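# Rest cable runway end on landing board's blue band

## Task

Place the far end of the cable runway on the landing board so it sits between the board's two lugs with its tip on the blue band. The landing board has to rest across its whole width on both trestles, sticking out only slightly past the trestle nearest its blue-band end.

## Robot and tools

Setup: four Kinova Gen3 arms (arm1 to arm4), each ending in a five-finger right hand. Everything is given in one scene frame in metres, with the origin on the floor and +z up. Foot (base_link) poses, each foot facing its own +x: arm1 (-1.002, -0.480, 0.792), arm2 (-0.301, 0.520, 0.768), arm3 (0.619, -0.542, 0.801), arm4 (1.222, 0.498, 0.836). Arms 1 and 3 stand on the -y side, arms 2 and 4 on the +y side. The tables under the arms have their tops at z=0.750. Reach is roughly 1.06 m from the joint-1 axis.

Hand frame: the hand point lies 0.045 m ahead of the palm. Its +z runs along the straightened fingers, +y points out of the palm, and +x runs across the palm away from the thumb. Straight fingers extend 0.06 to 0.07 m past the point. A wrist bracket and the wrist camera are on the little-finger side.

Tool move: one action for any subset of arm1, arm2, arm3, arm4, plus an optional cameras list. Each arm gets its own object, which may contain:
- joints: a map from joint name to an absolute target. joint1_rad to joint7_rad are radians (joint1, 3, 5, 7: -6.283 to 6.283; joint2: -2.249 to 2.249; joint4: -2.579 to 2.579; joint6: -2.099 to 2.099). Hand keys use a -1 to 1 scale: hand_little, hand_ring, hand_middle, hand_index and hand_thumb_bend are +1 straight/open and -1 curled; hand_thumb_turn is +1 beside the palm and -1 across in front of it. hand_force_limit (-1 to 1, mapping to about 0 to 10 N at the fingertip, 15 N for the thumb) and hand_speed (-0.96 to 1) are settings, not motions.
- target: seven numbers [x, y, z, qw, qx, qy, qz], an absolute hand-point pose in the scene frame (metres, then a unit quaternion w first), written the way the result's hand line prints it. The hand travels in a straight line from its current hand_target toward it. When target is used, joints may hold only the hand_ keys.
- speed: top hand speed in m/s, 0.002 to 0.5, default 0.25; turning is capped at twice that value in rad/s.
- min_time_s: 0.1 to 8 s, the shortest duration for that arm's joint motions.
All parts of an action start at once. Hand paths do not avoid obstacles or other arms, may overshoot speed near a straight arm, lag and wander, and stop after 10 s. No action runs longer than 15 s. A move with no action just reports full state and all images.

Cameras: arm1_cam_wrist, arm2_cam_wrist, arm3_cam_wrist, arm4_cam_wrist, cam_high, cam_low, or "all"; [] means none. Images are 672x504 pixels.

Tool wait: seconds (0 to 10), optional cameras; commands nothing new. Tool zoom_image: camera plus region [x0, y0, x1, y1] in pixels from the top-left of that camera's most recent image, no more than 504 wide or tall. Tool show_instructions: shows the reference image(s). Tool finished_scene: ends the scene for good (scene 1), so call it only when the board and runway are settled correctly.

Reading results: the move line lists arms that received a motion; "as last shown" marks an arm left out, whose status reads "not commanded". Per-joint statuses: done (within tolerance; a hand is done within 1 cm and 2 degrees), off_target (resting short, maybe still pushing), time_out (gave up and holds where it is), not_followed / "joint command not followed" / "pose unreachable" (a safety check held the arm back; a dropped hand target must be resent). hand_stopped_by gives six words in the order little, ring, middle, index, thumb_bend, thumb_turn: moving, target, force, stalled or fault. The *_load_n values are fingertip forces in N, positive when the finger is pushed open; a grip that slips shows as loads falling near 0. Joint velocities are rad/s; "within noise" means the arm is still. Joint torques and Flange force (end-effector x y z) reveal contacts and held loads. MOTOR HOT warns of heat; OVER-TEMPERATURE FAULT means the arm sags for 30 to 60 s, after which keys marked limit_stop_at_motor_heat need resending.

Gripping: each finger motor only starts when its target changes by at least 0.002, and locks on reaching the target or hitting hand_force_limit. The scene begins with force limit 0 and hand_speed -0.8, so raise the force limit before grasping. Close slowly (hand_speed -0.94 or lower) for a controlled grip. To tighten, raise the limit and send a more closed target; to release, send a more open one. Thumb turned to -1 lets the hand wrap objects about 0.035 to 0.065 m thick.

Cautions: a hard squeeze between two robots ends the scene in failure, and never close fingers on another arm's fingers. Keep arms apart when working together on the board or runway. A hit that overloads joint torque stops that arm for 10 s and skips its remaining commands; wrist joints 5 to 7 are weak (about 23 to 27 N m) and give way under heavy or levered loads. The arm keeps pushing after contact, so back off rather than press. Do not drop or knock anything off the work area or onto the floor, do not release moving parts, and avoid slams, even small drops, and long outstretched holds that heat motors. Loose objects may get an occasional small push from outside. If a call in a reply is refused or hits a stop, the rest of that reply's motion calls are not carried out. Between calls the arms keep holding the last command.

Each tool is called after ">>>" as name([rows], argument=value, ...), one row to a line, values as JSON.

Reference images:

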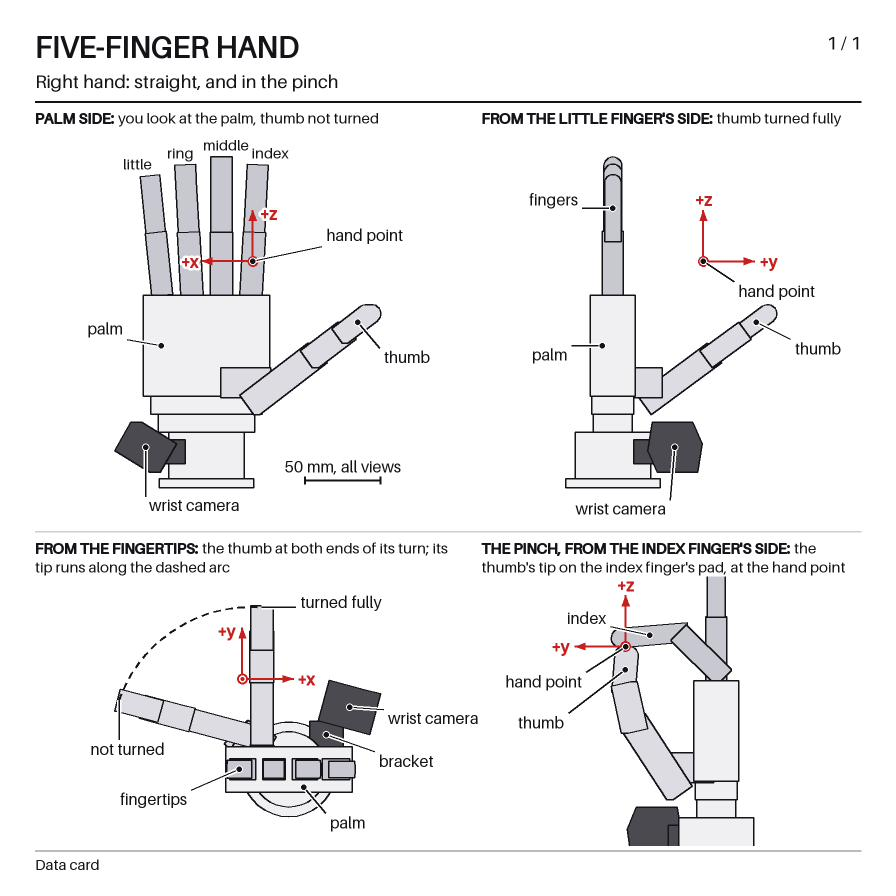

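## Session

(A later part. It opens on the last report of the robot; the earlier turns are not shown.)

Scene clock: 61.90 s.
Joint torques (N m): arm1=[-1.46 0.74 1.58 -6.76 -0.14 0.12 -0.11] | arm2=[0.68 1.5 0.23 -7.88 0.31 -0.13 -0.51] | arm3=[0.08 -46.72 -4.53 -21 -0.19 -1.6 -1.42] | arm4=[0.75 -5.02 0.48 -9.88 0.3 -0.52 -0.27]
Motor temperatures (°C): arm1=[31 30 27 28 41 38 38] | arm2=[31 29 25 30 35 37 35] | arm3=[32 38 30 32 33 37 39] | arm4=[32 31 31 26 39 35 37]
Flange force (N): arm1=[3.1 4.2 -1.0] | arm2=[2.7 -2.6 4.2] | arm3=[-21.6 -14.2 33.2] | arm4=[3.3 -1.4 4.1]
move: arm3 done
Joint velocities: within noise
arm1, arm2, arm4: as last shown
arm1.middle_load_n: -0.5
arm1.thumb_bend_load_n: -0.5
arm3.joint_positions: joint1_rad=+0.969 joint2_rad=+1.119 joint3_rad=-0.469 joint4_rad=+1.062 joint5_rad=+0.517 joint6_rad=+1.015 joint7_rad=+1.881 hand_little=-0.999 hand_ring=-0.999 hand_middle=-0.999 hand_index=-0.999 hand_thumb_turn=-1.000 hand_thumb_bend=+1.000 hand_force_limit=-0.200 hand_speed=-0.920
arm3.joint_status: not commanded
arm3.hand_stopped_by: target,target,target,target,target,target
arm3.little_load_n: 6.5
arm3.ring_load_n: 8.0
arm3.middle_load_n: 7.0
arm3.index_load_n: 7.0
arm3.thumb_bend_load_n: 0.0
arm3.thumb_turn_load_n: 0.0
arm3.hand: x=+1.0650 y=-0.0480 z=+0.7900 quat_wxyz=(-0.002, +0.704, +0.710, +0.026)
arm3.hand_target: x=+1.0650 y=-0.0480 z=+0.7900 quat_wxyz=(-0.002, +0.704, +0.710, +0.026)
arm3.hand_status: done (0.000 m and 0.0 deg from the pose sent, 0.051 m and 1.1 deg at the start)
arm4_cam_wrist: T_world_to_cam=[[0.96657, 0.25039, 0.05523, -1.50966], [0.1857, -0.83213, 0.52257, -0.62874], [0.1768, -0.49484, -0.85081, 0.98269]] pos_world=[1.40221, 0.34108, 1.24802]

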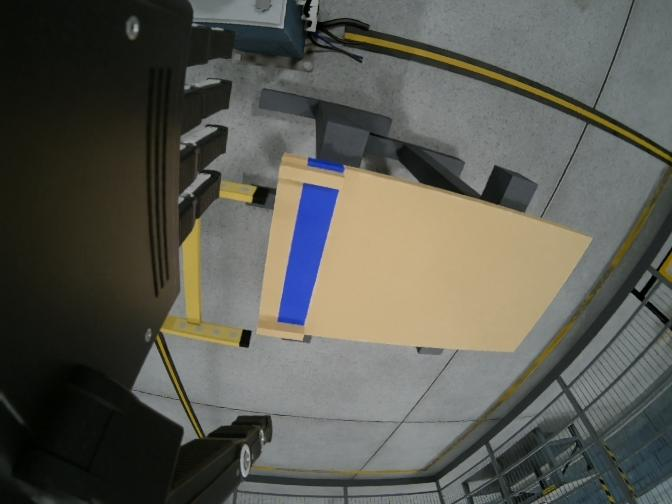

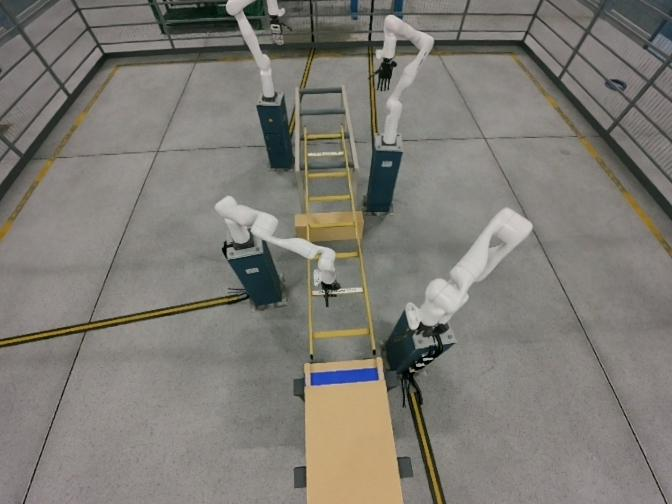

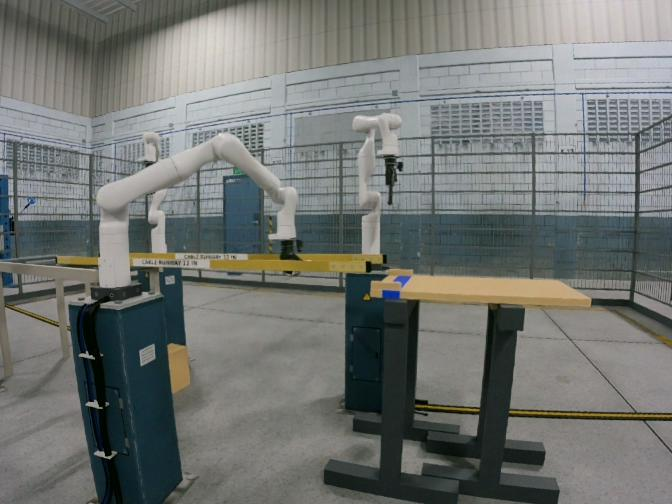

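>>> move(arm3={"target": [1.147, -0.048, 0.79, -0.0024, 0.7041, 0.7094, 0.0259], "speed": 0.04}, cameras=["arm3_cam_wrist", "arm4_cam_wrist", "cam_high", "cam_low"])

>>> zoom_image(camera="cam_low", region=[300, 230, 450, 330])

>>> zoom_image(camera="cam_high", region=[280, 330, 400, 430])

>>> zoom_image(camera="arm4_cam_wrist", region=[170, 120, 400, 360])

Scene clock: 64.77 s.
Joint torques (N m): arm1=[-1.44 0.79 1.54 -6.77 -0.13 0.13 -0.08] | arm2=[0.66 1.47 0.24 -7.87 0.32 -0.13 -0.5] | arm3=[-10.2 -47.41 -8.79 -15.94 -3.28 0.82 -0.59] | arm4=[0.74 -4.98 0.44 -9.85 0.32 -0.51 -0.27]
Motor temperatures (°C): arm1=[31 30 27 28 41 38 38] | arm2=[31 29 25 30 35 37 35] | arm3=[32 39 30 32 33 37 39] | arm4=[32 31 31 26 39 35 37]
Flange force (N): arm1=[3.2 4.1 -0.8] | arm2=[2.6 -2.5 4.1] | arm3=[-27.5 -4.6 34.2] | arm4=[3.4 -1.5 4.0]
move: arm3 done
Joint velocities: within noise
arm1.joint_positions: joint1_rad=-0.047 joint2_rad=-0.363 joint3_rad=-0.061 joint4_rad=+1.518 joint5_rad=-0.039 joint6_rad=+1.949 joint7_rad=-1.788 hand_little=+1.000 hand_ring=+1.000 hand_middle=+1.000 hand_index=+1.000 hand_thumb_turn=+1.000 hand_thumb_bend=+1.000 hand_force_limit=+0.000 hand_speed=-0.800
arm1.joint_status: not commanded
arm1.hand_stopped_by: target,target,target,target,target,target
arm1.little_load_n: 0.0
arm1.ring_load_n: 0.0
arm1.middle_load_n: 0.0
arm1.index_load_n: 0.0
arm1.thumb_bend_load_n: 0.0
arm1.thumb_turn_load_n: 0.0
arm1.hand: x=-1.0346 y=-0.2815 z=+1.2756 quat_wxyz=(-0.004, +0.609, -0.793, -0.015)
arm1.hand_target: x=-1.0346 y=-0.2815 z=+1.2756 quat_wxyz=(-0.004, +0.609, -0.793, -0.015)
arm1.hand_status: not commanded
arm2.joint_positions: joint1_rad=-0.495 joint2_rad=-0.404 joint3_rad=-0.111 joint4_rad=+1.478 joint5_rad=-0.037 joint6_rad=+2.015 joint7_rad=-2.120 hand_little=+1.000 hand_ring=+1.000 hand_middle=+1.000 hand_index=+1.000 hand_thumb_turn=+1.000 hand_thumb_bend=+1.000 hand_force_limit=+0.000 hand_speed=-0.800
arm2.joint_status: not commanded
arm2.hand_stopped_by: target,target,target,target,target,target
arm2.little_load_n: 0.0
arm2.ring_load_n: 0.0
arm2.middle_load_n: 0.0
arm2.index_load_n: 0.0
arm2.thumb_bend_load_n: 0.0
arm2.thumb_turn_load_n: 0.0
arm2.hand: x=-0.1969 y=+0.3685 z=+1.2711 quat_wxyz=(-0.026, -0.727, -0.686, +0.005)
arm2.hand_target: x=-0.1969 y=+0.3685 z=+1.2711 quat_wxyz=(-0.026, -0.727, -0.686, +0.005)
arm2.hand_status: not commanded
arm3.joint_positions: joint1_rad=+1.015 joint2_rad=+1.246 joint3_rad=-0.480 joint4_rad=+0.736 joint5_rad=+0.501 joint6_rad=+1.187 joint7_rad=+2.071 hand_little=-0.999 hand_ring=-0.999 hand_middle=-0.999 hand_index=-0.999 hand_thumb_turn=-1.000 hand_thumb_bend=+1.000 hand_force_limit=-0.200 hand_speed=-0.920
arm3.joint_status: not commanded
arm3.hand_stopped_by: target,target,target,target,target,target
arm3.little_load_n: 10.0
arm3.ring_load_n: 10.5
arm3.middle_load_n: 8.5
arm3.index_load_n: 7.5
arm3.thumb_bend_load_n: 0.0
arm3.thumb_turn_load_n: 0.0
arm3.hand: x=+1.1466 y=-0.0478 z=+0.7898 quat_wxyz=(-0.003, +0.704, +0.710, +0.026)
arm3.hand_target: x=+1.1470 y=-0.0480 z=+0.7900 quat_wxyz=(-0.002, +0.704, +0.710, +0.026)
arm3.hand_status: done (0.000 m and 0.0 deg from the pose sent, 0.082 m and 0.0 deg at the start)
arm4: as last shown
arm3_cam_wrist: T_world_to_cam=[[0.96931, 0.23744, 0.06367, -1.1429], [0.17931, -0.86007, 0.47763, -0.62941], [0.16817, -0.45155, -0.87625, 0.59664]] pos_world=[1.12035, -0.00055, 0.8962]
arm4_cam_wrist: T_world_to_cam=[[0.96657, 0.25039, 0.05523, -1.50966], [0.1857, -0.83213, 0.52257, -0.62874], [0.1768, -0.49484, -0.85081, 0.98269]] pos_world=[1.40221, 0.34108, 1.24802]

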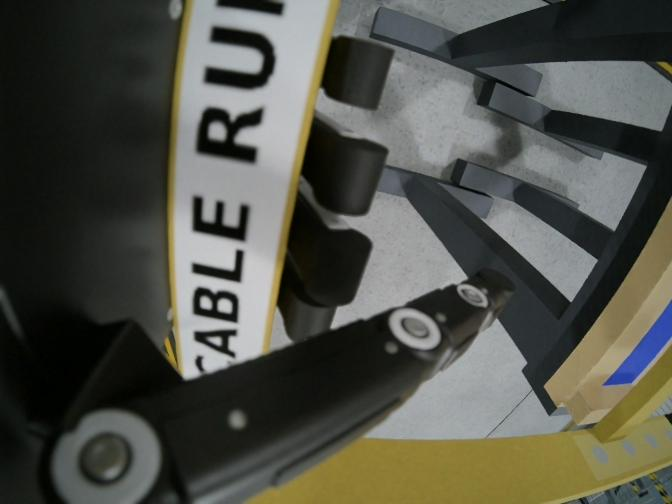

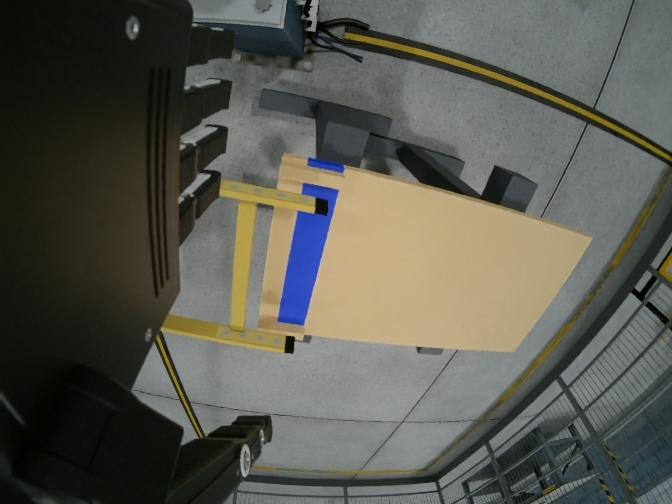

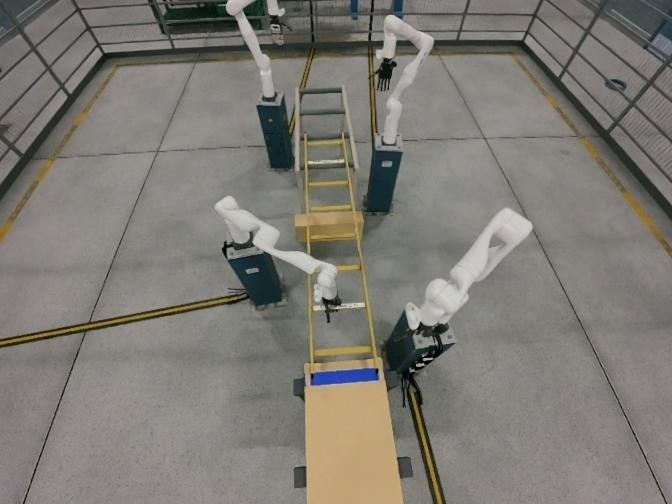

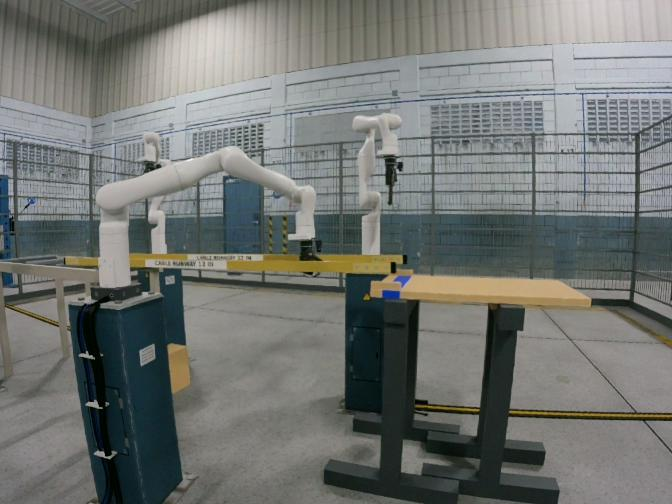

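Scaled by 3.360.

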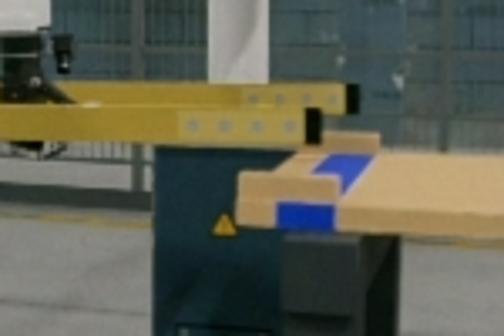

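Scaled by 4.200.

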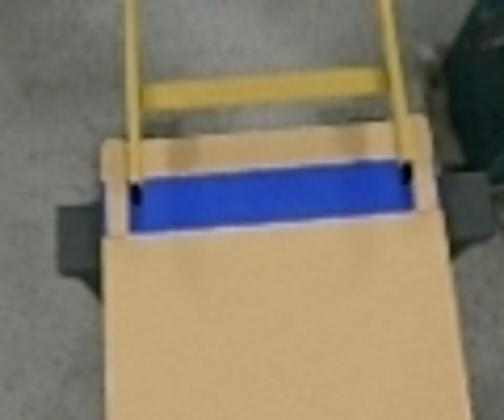

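Scaled by 2.100 from the camera's image (finer frame: 960x720).

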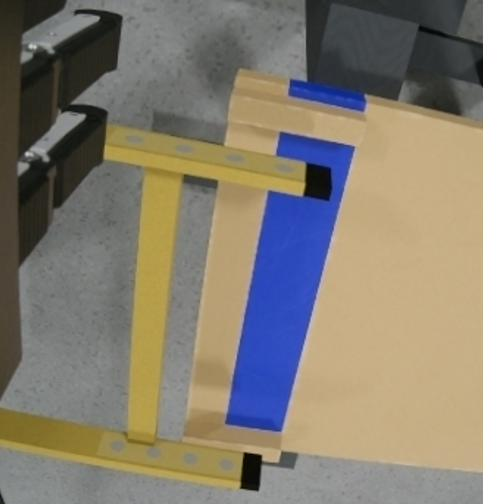

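>>> move(arm3={"target": [1.145, -0.045, 0.765, -0.0107, 0.7044, 0.7093, 0.0176], "speed": 0.03}, cameras=["cam_high", "cam_low", "arm4_cam_wrist"])

>>> zoom_image(camera="cam_low", region=[300, 230, 450, 330])

>>> zoom_image(camera="cam_high", region=[280, 330, 400, 430])

>>> zoom_image(camera="arm4_cam_wrist", region=[170, 120, 400, 360])

Scene clock: 66.50 s.
Joint torques (N m): arm1=[-1.52 0.75 1.52 -6.73 -0.14 0.11 -0.12] | arm2=[0.7 1.44 0.24 -7.85 0.32 -0.16 -0.5] | arm3=[-0.75 -46.08 -2.8 -18.61 -0.26 -0.05 -1.18] | arm4=[0.75 -4.98 0.42 -9.84 0.34 -0.54 -0.29]
Motor temperatures (°C): arm1=[31 30 27 28 41 38 38] | arm2=[31 29 25 30 35 37 35] | arm3=[32 40 30 32 33 37 39] | arm4=[32 31 31 26 39 35 37]
Flange force (N): arm1=[3.0 3.9 -1.1] | arm2=[2.6 -2.5 3.9] | arm3=[-26.2 -20.0 27.9] | arm4=[3.3 -1.6 3.9]
move: arm3 done
Joint velocities: within noise
arm1, arm2, arm4: as last shown
arm3.joint_positions: joint1_rad=+1.012 joint2_rad=+1.297 joint3_rad=-0.485 joint4_rad=+0.693 joint5_rad=+0.494 joint6_rad=+1.190 joint7_rad=+2.088 hand_little=-0.999 hand_ring=-0.999 hand_middle=-0.999 hand_index=-0.999 hand_thumb_turn=-1.000 hand_thumb_bend=+1.000 hand_force_limit=-0.200 hand_speed=-0.920
arm3.joint_status: not commanded
arm3.hand_stopped_by: target,target,target,target,target,target
arm3.little_load_n: 8.5
arm3.ring_load_n: 10.0
arm3.middle_load_n: 8.5
arm3.index_load_n: 8.5
arm3.thumb_bend_load_n: 0.0
arm3.thumb_turn_load_n: 0.0
arm3.hand: x=+1.1450 y=-0.0450 z=+0.7650 quat_wxyz=(-0.011, +0.704, +0.709, +0.018)
arm3.hand_target: x=+1.1450 y=-0.0450 z=+0.7650 quat_wxyz=(-0.011, +0.704, +0.709, +0.018)
arm3.hand_status: done (0.000 m and 0.0 deg from the pose sent, 0.025 m and 1.3 deg at the start)
pictures: arm4_cam_wrist, cam_high, cam_low
arm4_cam_wrist: T_world_to_cam=[[0.96657, 0.25039, 0.05523, -1.50966], [0.1857, -0.83213, 0.52257, -0.62874], [0.1768, -0.49484, -0.85081, 0.98269]] pos_world=[1.40221, 0.34108, 1.24802]

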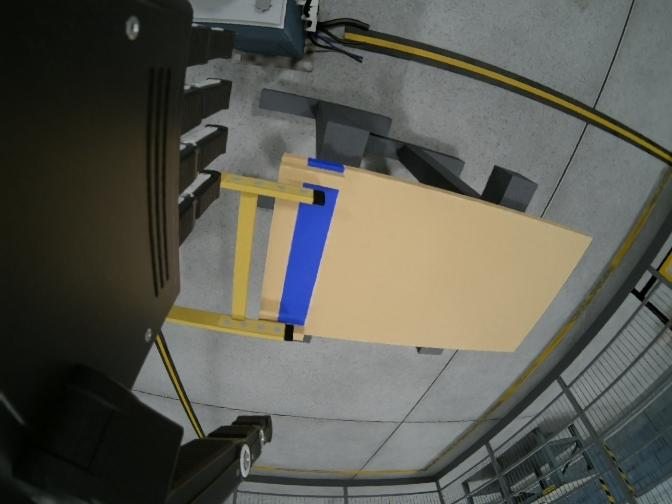

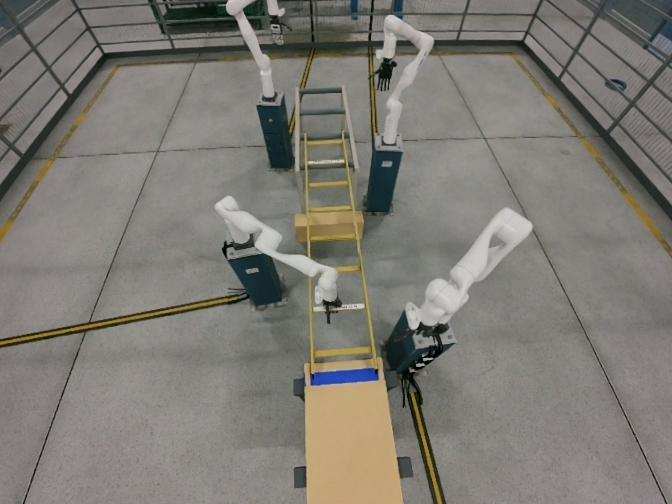

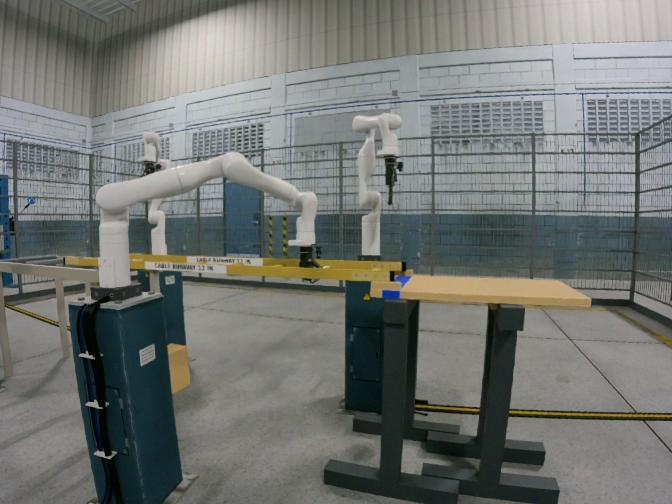

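Scaled by 3.360.

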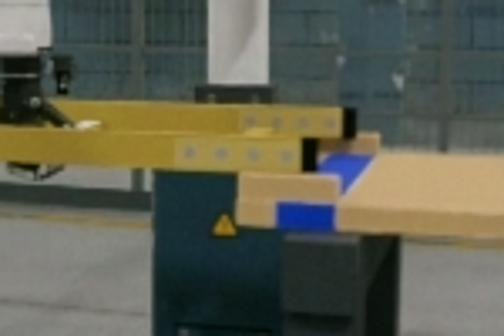

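Scaled by 4.200.

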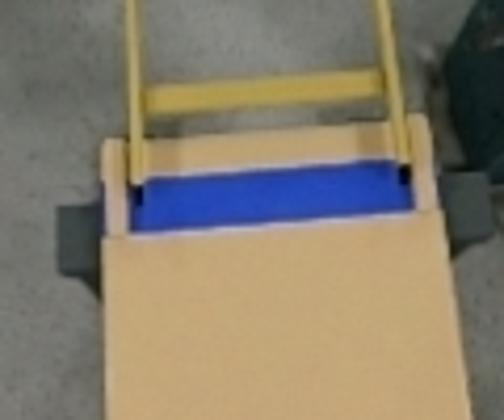

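Scaled by 2.100 from the camera's image (finer frame: 960x720).

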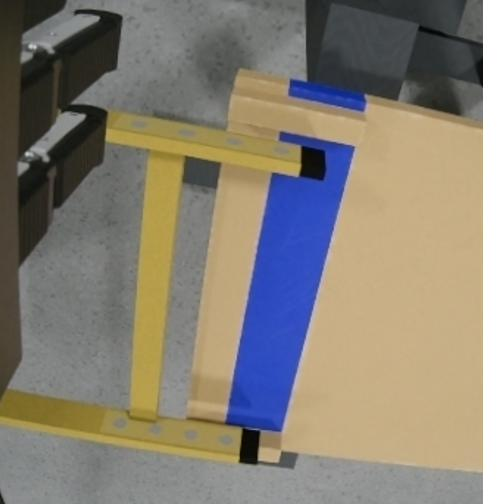

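>>> move(arm3={"target": [1.144, -0.042, 0.757, -0.0128, 0.7044, 0.7093, 0.0155], "speed": 0.02}, cameras=["cam_high", "cam_low", "arm4_cam_wrist"])

>>> zoom_image(camera="cam_low", region=[300, 230, 450, 330])

>>> zoom_image(camera="cam_high", region=[290, 340, 390, 420])

>>> zoom_image(camera="arm4_cam_wrist", region=[170, 120, 400, 360])

Scene clock: 67.83 s.
Joint torques (N m): arm1=[-1.5 0.8 1.59 -6.71 -0.17 0.12 -0.11] | arm2=[0.69 1.49 0.24 -7.91 0.31 -0.12 -0.52] | arm3=[-0.48 -46.22 -2.82 -19.45 -0.45 -0.84 -1.74] | arm4=[0.72 -5.02 0.47 -9.86 0.3 -0.49 -0.27]
Motor temperatures (°C): arm1=[31 30 27 28 41 38 38] | arm2=[31 29 25 30 35 37 35] | arm3=[32 40 30 32 33 37 39] | arm4=[32 31 31 26 39 35 37]
Flange force (N): arm1=[3.2 4.2 -1.1] | arm2=[2.6 -2.6 4.3] | arm3=[-28.9 -21.6 26.4] | arm4=[3.3 -1.4 4.1]
move: arm3 done
Joint velocities: within noise
arm1, arm2, arm4: as last shown
arm3.joint_positions: joint1_rad=+1.006 joint2_rad=+1.317 joint3_rad=-0.486 joint4_rad=+0.669 joint5_rad=+0.492 joint6_rad=+1.194 joint7_rad=+2.093 hand_little=-0.999 hand_ring=-0.999 hand_middle=-0.999 hand_index=-0.999 hand_thumb_turn=-1.000 hand_thumb_bend=+1.000 hand_force_limit=-0.200 hand_speed=-0.920
arm3.joint_status: not commanded
arm3.hand_stopped_by: target,target,target,target,target,target
arm3.little_load_n: 8.5
arm3.ring_load_n: 10.5
arm3.middle_load_n: 9.0
arm3.index_load_n: 10.0
arm3.thumb_bend_load_n: -0.5
arm3.thumb_turn_load_n: 0.0
arm3.hand: x=+1.1440 y=-0.0420 z=+0.7570 quat_wxyz=(-0.013, +0.705, +0.709, +0.016)
arm3.hand_target: x=+1.1440 y=-0.0420 z=+0.7570 quat_wxyz=(-0.013, +0.705, +0.709, +0.016)
arm3.hand_status: done (0.000 m and 0.0 deg from the pose sent, 0.009 m and 0.3 deg at the start)
pictures: arm4_cam_wrist, cam_high, cam_low
arm4_cam_wrist: T_world_to_cam=[[0.96657, 0.25039, 0.05523, -1.50966], [0.1857, -0.83213, 0.52257, -0.62874], [0.1768, -0.49484, -0.85081, 0.98269]] pos_world=[1.40221, 0.34108, 1.24802]

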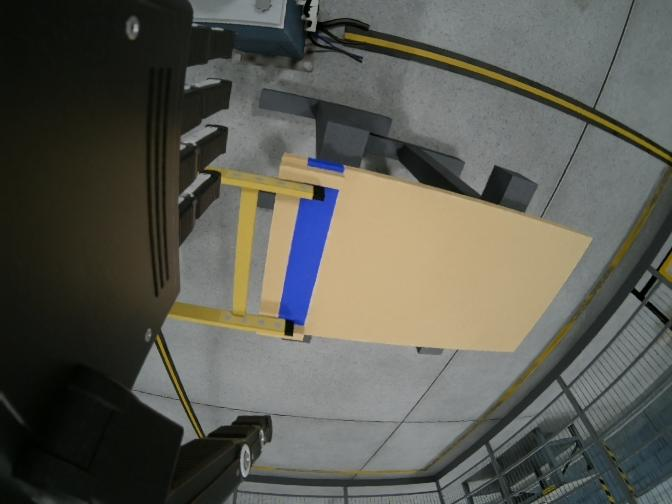

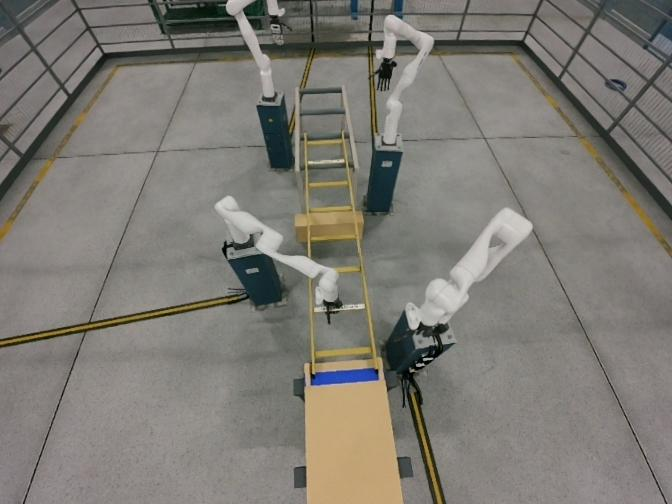

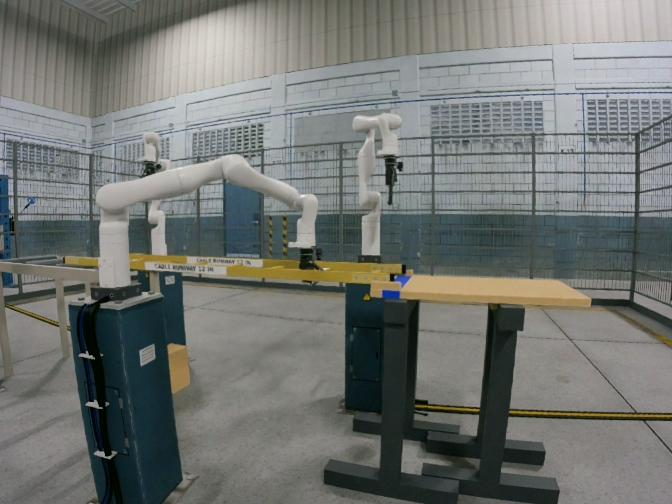

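Scaled by 3.360.

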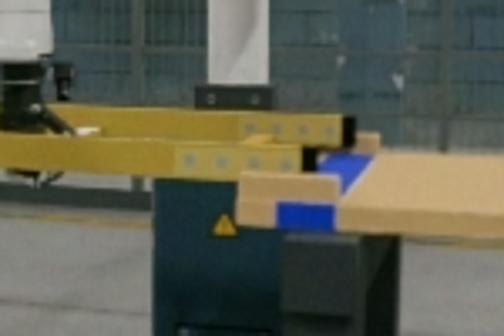

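Scaled by 5.040.

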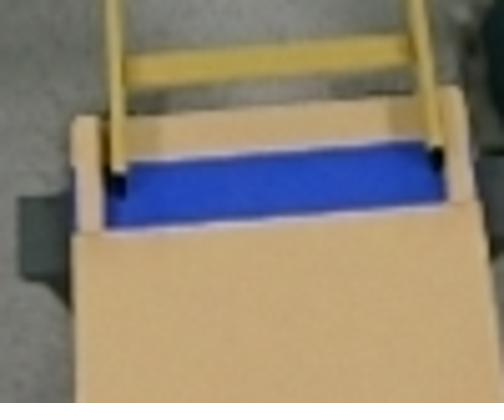

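Scaled by 2.100 from the camera's image (finer frame: 960x720).

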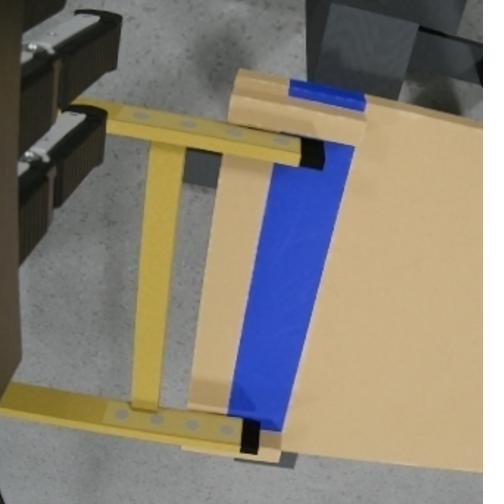

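>>> move(arm3={"target": [1.144, -0.042, 0.751, -0.0135, 0.7045, 0.7092, 0.0148], "speed": 0.015}, cameras=["cam_high", "cam_low", "arm4_cam_wrist"])

>>> zoom_image(camera="cam_low", region=[300, 230, 450, 330])

>>> zoom_image(camera="arm4_cam_wrist", region=[170, 120, 400, 360])

Scene clock: 69.10 s.
Joint torques (N m): arm1=[-1.47 0.78 1.57 -6.68 -0.11 0.13 -0.08] | arm2=[0.67 1.48 0.23 -7.92 0.32 -0.14 -0.52] | arm3=[-0.46 -46.16 -2.6 -19.32 -0.31 -0.77 -1.71] | arm4=[0.72 -5.03 0.44 -9.85 0.32 -0.51 -0.3]
Motor temperatures (°C): arm1=[31 30 27 28 41 38 38] | arm2=[31 29 25 30 35 37 35] | arm3=[32 40 30 32 33 37 39] | arm4=[32 31 31 26 39 35 37]
Flange force (N): arm1=[3.1 4.3 -1.2] | arm2=[2.7 -2.6 4.3] | arm3=[-29.0 -21.8 26.0] | arm4=[3.2 -1.6 4.1]
move: arm3 done
Joint velocities: within noise
arm1, arm2, arm4: as last shown
arm3.joint_positions: joint1_rad=+1.006 joint2_rad=+1.327 joint3_rad=-0.486 joint4_rad=+0.665 joint5_rad=+0.493 joint6_rad=+1.190 joint7_rad=+2.095 hand_little=-0.999 hand_ring=-0.999 hand_middle=-0.999 hand_index=-0.999 hand_thumb_turn=-1.000 hand_thumb_bend=+1.000 hand_force_limit=-0.200 hand_speed=-0.920
arm3.joint_status: not commanded
arm3.hand_stopped_by: target,target,target,target,target,target
arm3.little_load_n: 9.0
arm3.ring_load_n: 10.5
arm3.middle_load_n: 9.5
arm3.index_load_n: 10.5
arm3.thumb_bend_load_n: 0.0
arm3.thumb_turn_load_n: 0.0
arm3.hand: x=+1.1440 y=-0.0420 z=+0.7510 quat_wxyz=(-0.014, +0.705, +0.709, +0.015)
arm3.hand_target: x=+1.1440 y=-0.0420 z=+0.7510 quat_wxyz=(-0.014, +0.705, +0.709, +0.015)
arm3.hand_status: done (0.000 m and 0.0 deg from the pose sent, 0.006 m and 0.1 deg at the start)
pictures: arm4_cam_wrist, cam_high, cam_low
arm4_cam_wrist: T_world_to_cam=[[0.96657, 0.25039, 0.05523, -1.50966], [0.1857, -0.83213, 0.52257, -0.62874], [0.1768, -0.49484, -0.85081, 0.98269]] pos_world=[1.40221, 0.34108, 1.24802]

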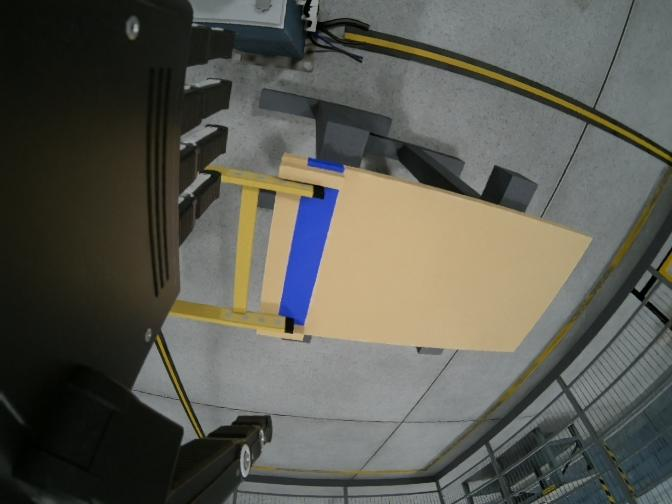

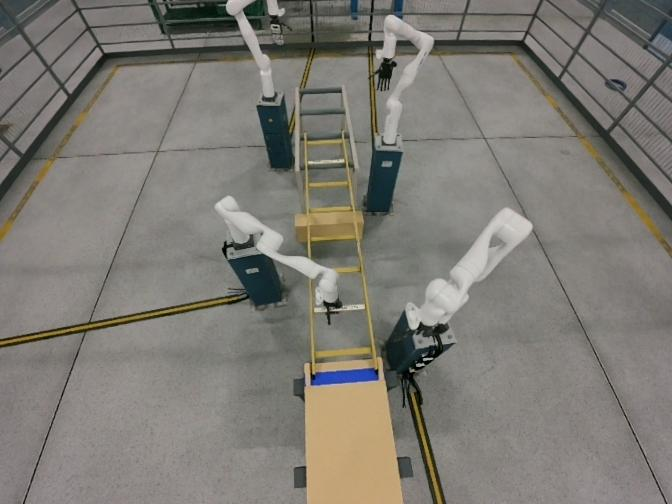

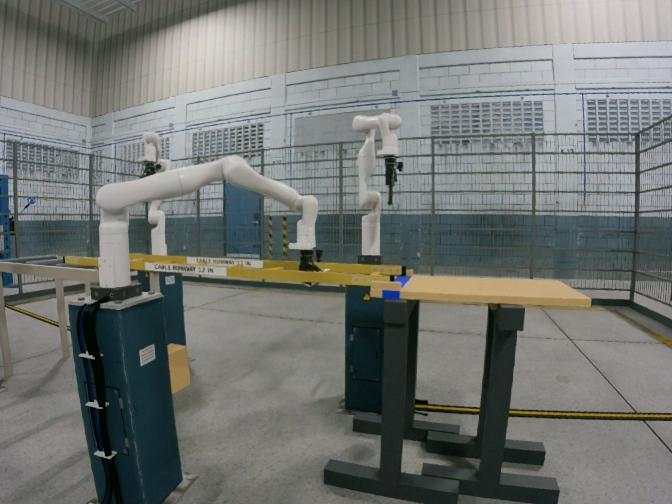

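Scaled by 3.360.

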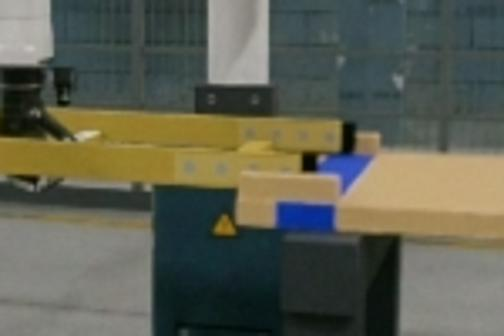

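Scaled by 2.100 from the camera's image (finer frame: 960x720).

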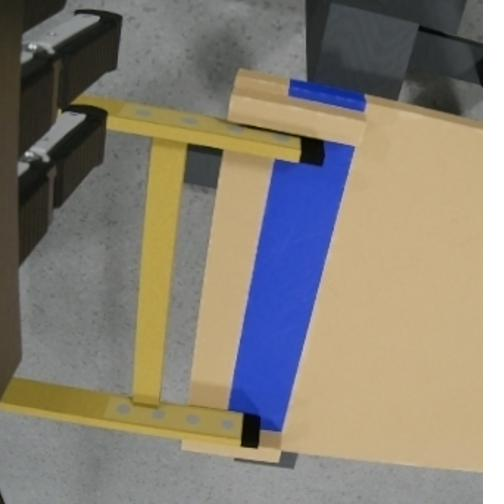

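>>> move(arm3={"target": [1.144, -0.042, 0.745, -0.0142, 0.7045, 0.7092, 0.0141], "speed": 0.015}, cameras=["cam_low", "arm4_cam_wrist"])

>>> zoom_image(camera="cam_low", region=[300, 230, 450, 330])

Scene clock: 70.17 s.
Joint torques (N m): arm1=[-1.47 0.74 1.6 -6.7 -0.18 0.11 -0.13] | arm2=[0.69 1.48 0.21 -7.89 0.31 -0.14 -0.5] | arm3=[-0.75 -21.77 -0.11 -13.21 -0.09 -3.56 -2.01] | arm4=[0.75 -4.99 0.47 -9.79 0.32 -0.53 -0.29]
Motor temperatures (°C): arm1=[31 30 27 28 41 38 38] | arm2=[31 29 25 30 35 37 35] | arm3=[32 40 30 32 33 37 39] | arm4=[32 31 31 26 39 35 37]
Flange force (N): arm1=[3.0 4.1 -1.3] | arm2=[2.6 -2.6 4.1] | arm3=[-38.1 -29.7 -14.3] | arm4=[3.3 -1.4 3.8]
move: arm3 done
Joint velocities: within noise
arm1, arm2, arm4: as last shown
arm1.ring_load_n: 0.5
arm3.joint_positions: joint1_rad=+1.006 joint2_rad=+1.338 joint3_rad=-0.485 joint4_rad=+0.660 joint5_rad=+0.493 joint6_rad=+1.185 joint7_rad=+2.096 hand_little=-0.999 hand_ring=-0.999 hand_middle=-0.999 hand_index=-0.999 hand_thumb_turn=-1.000 hand_thumb_bend=+1.000 hand_force_limit=-0.200 hand_speed=-0.920
arm3.joint_status: not commanded
arm3.hand_stopped_by: target,target,target,target,target,target
arm3.little_load_n: 9.0
arm3.ring_load_n: 10.5
arm3.middle_load_n: 9.5
arm3.index_load_n: 9.5
arm3.thumb_bend_load_n: -0.5
arm3.thumb_turn_load_n: 0.0
arm3.hand: x=+1.1441 y=-0.0420 z=+0.7451 quat_wxyz=(-0.014, +0.705, +0.709, +0.014)
arm3.hand_target: x=+1.1440 y=-0.0420 z=+0.7450 quat_wxyz=(-0.014, +0.705, +0.709, +0.014)
arm3.hand_status: done (0.000 m and 0.0 deg from the pose sent, 0.006 m and 0.1 deg at the start)
pictures: arm4_cam_wrist, cam_low
arm4_cam_wrist: T_world_to_cam=[[0.96657, 0.25039, 0.05523, -1.50966], [0.1857, -0.83213, 0.52257, -0.62874], [0.1768, -0.49484, -0.85081, 0.98269]] pos_world=[1.40221, 0.34108, 1.24802]

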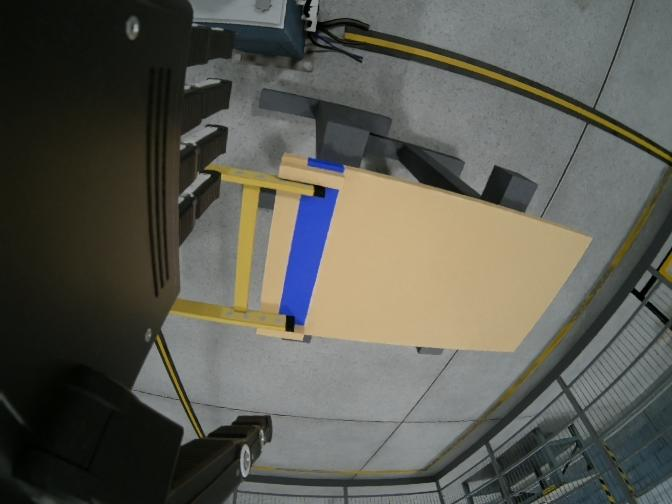

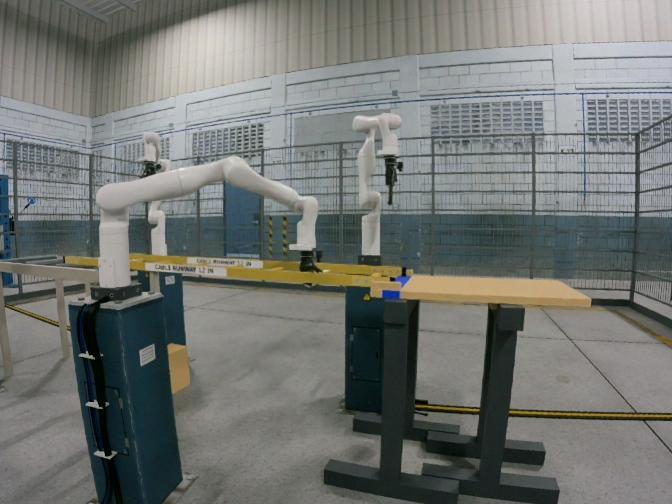

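Scaled by 3.360.

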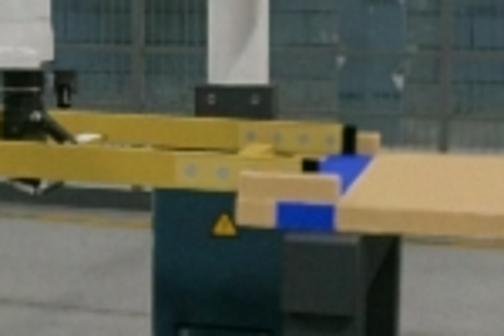

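>>> move(arm3={"target": [1.144, -0.042, 0.747, -0.0142, 0.7045, 0.7092, 0.0141], "speed": 0.015})

Scene clock: 71.23 s.
Joint torques (N m): arm1=[-1.47 0.73 1.55 -6.77 -0.17 0.14 -0.13] | arm2=[0.69 1.5 0.2 -7.88 0.31 -0.13 -0.5] | arm3=[-0.8 -38.98 -2.15 -15.74 -0.71 0.09 -1.73] | arm4=[0.71 -4.94 0.44 -9.84 0.32 -0.51 -0.29]
Motor temperatures (°C): arm1=[31 30 27 28 41 38 38] | arm2=[31 29 25 30 35 37 35] | arm3=[32 40 30 32 33 37 39] | arm4=[32 31 31 26 39 35 37]
Flange force (N): arm1=[3.0 4.0 -0.9] | arm2=[2.6 -2.7 4.2] | arm3=[-27.1 -19.6 17.0] | arm4=[3.4 -1.7 4.0]
move: arm3 done
Joint velocities: within noise
arm1, arm2, arm4: as last shown
arm1.ring_load_n: 0.0
arm3.joint_positions: joint1_rad=+1.006 joint2_rad=+1.335 joint3_rad=-0.486 joint4_rad=+0.661 joint5_rad=+0.493 joint6_rad=+1.187 joint7_rad=+2.096 hand_little=-0.999 hand_ring=-0.999 hand_middle=-0.999 hand_index=-0.999 hand_thumb_turn=-1.000 hand_thumb_bend=+1.000 hand_force_limit=-0.200 hand_speed=-0.920
arm3.joint_status: not commanded
arm3.hand_stopped_by: target,target,target,target,target,target
arm3.little_load_n: 9.0
arm3.ring_load_n: 11.0
arm3.middle_load_n: 9.5
arm3.index_load_n: 10.0
arm3.thumb_bend_load_n: 0.0
arm3.thumb_turn_load_n: 0.0
arm3.hand: x=+1.1440 y=-0.0420 z=+0.7470 quat_wxyz=(-0.014, +0.705, +0.709, +0.014)
arm3.hand_target: x=+1.1440 y=-0.0420 z=+0.7470 quat_wxyz=(-0.014, +0.705, +0.709, +0.014)
arm3.hand_status: done (0.000 m and 0.0 deg from the pose sent, 0.002 m and 0.0 deg at the start)
pictures: none

>>> move(arm3={"target": [1.144, -0.042, 0.7459, -0.0142, 0.7045, 0.7092, 0.0141], "speed": 0.015})

>>> move(arm3={"joints": {"hand_little": -0.8, "hand_ring": -0.8, "hand_middle": -0.8, "hand_index": -0.8, "hand_speed": -0.9}}, cameras=["cam_low", "cam_high", "arm4_cam_wrist", "arm3_cam_wrist"])

>>> zoom_image(camera="cam_low", region=[300, 230, 450, 330])

>>> zoom_image(camera="cam_high", region=[290, 340, 390, 420])

Scene clock: 72.37 s.
Joint torques (N m): arm1=[-1.54 0.71 1.67 -6.72 -0.21 0.12 -0.12] | arm2=[0.69 1.5 0.25 -7.84 0.31 -0.13 -0.49] | arm3=[0.13 -29.67 -0.46 -14.18 -0.08 -1.48 -1.86] | arm4=[0.71 -4.99 0.42 -9.81 0.3 -0.53 -0.28]
Motor temperatures (°C): arm1=[31 30 27 28 41 38 38] | arm2=[31 29 25 30 35 37 35] | arm3=[32 41 30 32 33 37 39] | arm4=[32 31 31 26 39 35 37]
Flange force (N): arm1=[3.0 4.4 -1.2] | arm2=[2.7 -2.5 4.0] | arm3=[-31.2 -25.1 0.6] | arm4=[3.2 -1.6 3.8]
move: arm3 done
Joint velocities: within noise
arm1, arm2: as last shown
arm3.joint_positions: joint1_rad=+1.006 joint2_rad=+1.336 joint3_rad=-0.486 joint4_rad=+0.660 joint5_rad=+0.493 joint6_rad=+1.186 joint7_rad=+2.096 hand_little=-0.999 hand_ring=-0.999 hand_middle=-0.999 hand_index=-0.999 hand_thumb_turn=-1.000 hand_thumb_bend=+1.000 hand_force_limit=-0.200 hand_speed=-0.920
arm3.joint_status: not commanded
arm3.hand_stopped_by: target,target,target,target,target,target
arm3.little_load_n: 9.0
arm3.ring_load_n: 11.0
arm3.middle_load_n: 9.5
arm3.index_load_n: 9.5
arm3.thumb_bend_load_n: 0.0
arm3.thumb_turn_load_n: 0.0
arm3.hand: x=+1.1440 y=-0.0420 z=+0.7459 quat_wxyz=(-0.014, +0.705, +0.709, +0.014)
arm3.hand_target: x=+1.1440 y=-0.0420 z=+0.7459 quat_wxyz=(-0.014, +0.705, +0.709, +0.014)
arm3.hand_status: done (0.000 m and 0.0 deg from the pose sent, 0.001 m and 0.0 deg at the start)
arm4.joint_positions: joint1_rad=-0.409 joint2_rad=-0.150 joint3_rad=-0.149 joint4_rad=+1.941 joint5_rad=-0.028 joint6_rad=+1.365 joint7_rad=-2.256 hand_little=+1.000 hand_ring=+1.000 hand_middle=+1.000 hand_index=+1.000 hand_thumb_turn=+1.000 hand_thumb_bend=+1.000 hand_force_limit=+0.000 hand_speed=-0.800
arm4.joint_status: not commanded
arm4.hand_stopped_by: target,target,target,target,target,target
arm4.little_load_n: 0.0
arm4.ring_load_n: 0.0
arm4.middle_load_n: 0.0
arm4.index_load_n: 0.0
arm4.thumb_bend_load_n: 0.0
arm4.thumb_turn_load_n: 0.0
arm4.hand: x=+1.4200 y=+0.2800 z=+1.1500 quat_wxyz=(+0.000, -0.707, -0.707, +0.000)
arm4.hand_target: x=+1.4200 y=+0.2800 z=+1.1500 quat_wxyz=(+0.000, -0.707, -0.707, +0.000)
arm4.hand_status: not commanded
pictures: none

Scene clock: 73.57 s.
Joint torques (N m): arm1=[-1.44 0.75 1.6 -6.71 -0.2 0.09 -0.09] | arm2=[0.7 1.48 0.24 -7.84 0.33 -0.12 -0.48] | arm3=[-0.66 -24.49 -0.51 -9.84 -0.23 0.33 0] | arm4=[0.74 -4.98 0.49 -9.83 0.31 -0.52 -0.28]
Motor temperatures (°C): arm1=[31 30 27 28 41 38 38] | arm2=[31 29 25 30 35 37 35] | arm3=[32 41 30 32 33 37 39] | arm4=[32 31 31 26 39 35 37]
Flange force (N): arm1=[3.1 4.2 -1.3] | arm2=[2.6 -2.4 4.0] | arm3=[-25.1 -21.9 -3.7] | arm4=[3.4 -1.5 3.9]
move: arm3 done
Joint velocities: within noise
arm1, arm2, arm4: as last shown
arm3.joint_positions: joint1_rad=+1.006 joint2_rad=+1.336 joint3_rad=-0.486 joint4_rad=+0.660 joint5_rad=+0.493 joint6_rad=+1.186 joint7_rad=+2.096 hand_little=-0.800 hand_ring=-0.800 hand_middle=-0.800 hand_index=-0.800 hand_thumb_turn=-1.000 hand_thumb_bend=+1.000 hand_force_limit=-0.200 hand_speed=-0.900
arm3.joint_status: all done
arm3.hand_stopped_by: target,target,target,target,target,target
arm3.little_load_n: 0.5
arm3.ring_load_n: 0.0
arm3.middle_load_n: 0.0
arm3.index_load_n: 0.0
arm3.thumb_bend_load_n: 0.0
arm3.thumb_turn_load_n: 0.0
arm3.hand: x=+1.1440 y=-0.0420 z=+0.7459 quat_wxyz=(-0.014, +0.705, +0.709, +0.014)
arm3.hand_target: x=+1.1440 y=-0.0420 z=+0.7459 quat_wxyz=(-0.014, +0.705, +0.709, +0.014)
arm3.hand_status: not commanded
pictures: arm3_cam_wrist, arm4_cam_wrist, cam_high, cam_low
arm3_cam_wrist: T_world_to_cam=[[0.97098, 0.23702, 0.03187, -1.11722], [0.19449, -0.86013, 0.47153, -0.61573], [0.13917, -0.45165, -0.88127, 0.59815]] pos_world=[1.12131, 0.00535, 0.85308]
arm4_cam_wrist: T_world_to_cam=[[0.96657, 0.25039, 0.05523, -1.50966], [0.1857, -0.83213, 0.52257, -0.62874], [0.1768, -0.49484, -0.85081, 0.98269]] pos_world=[1.40221, 0.34108, 1.24802]

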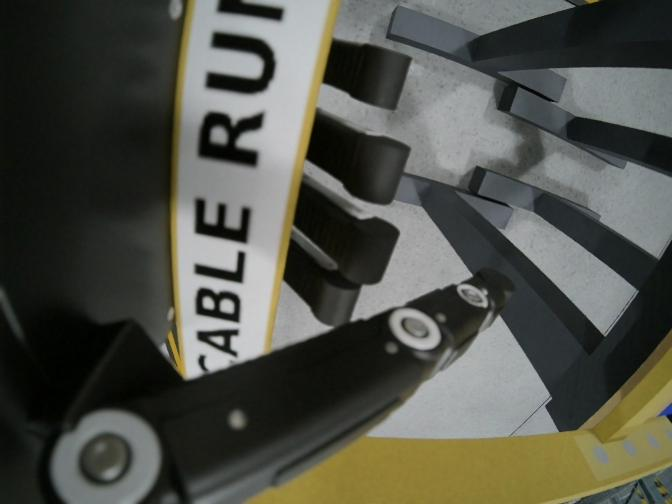

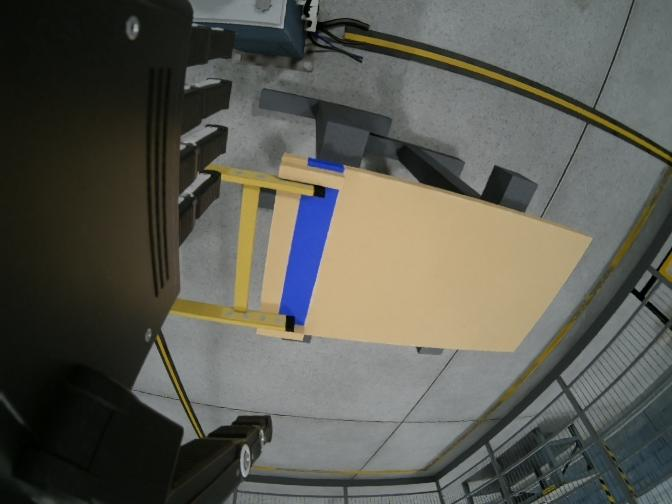

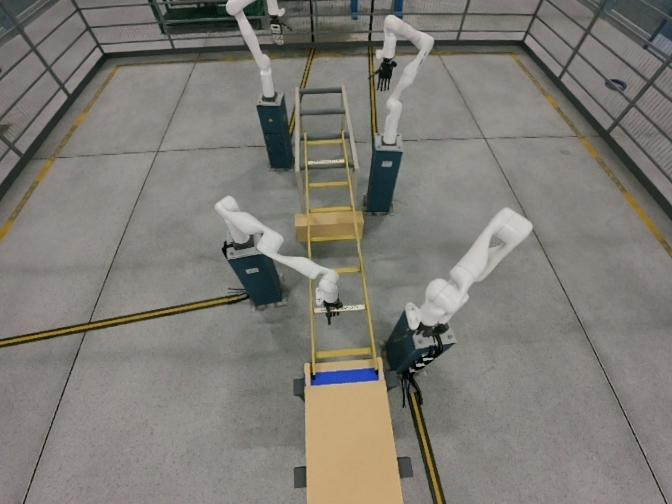

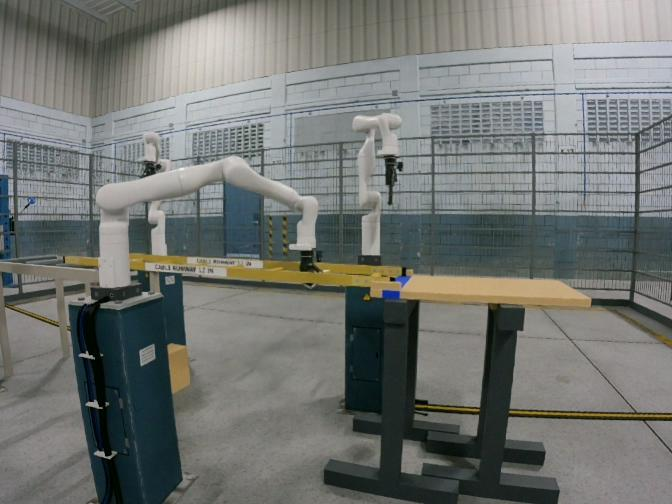

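Scaled by 3.360.

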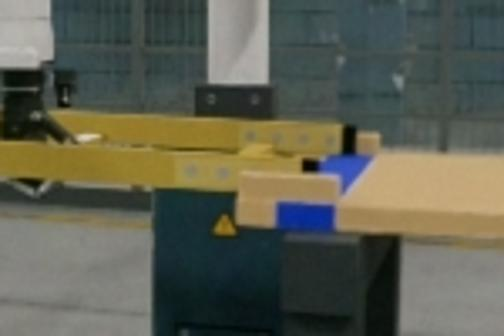

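Scaled by 5.040.

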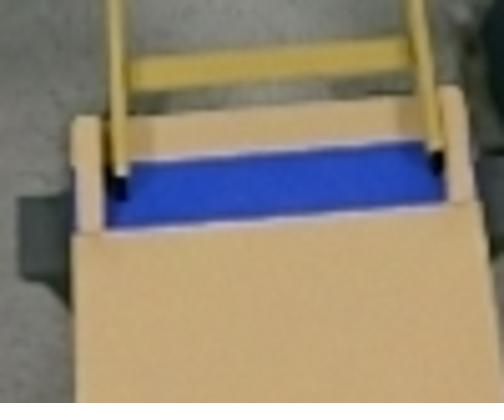

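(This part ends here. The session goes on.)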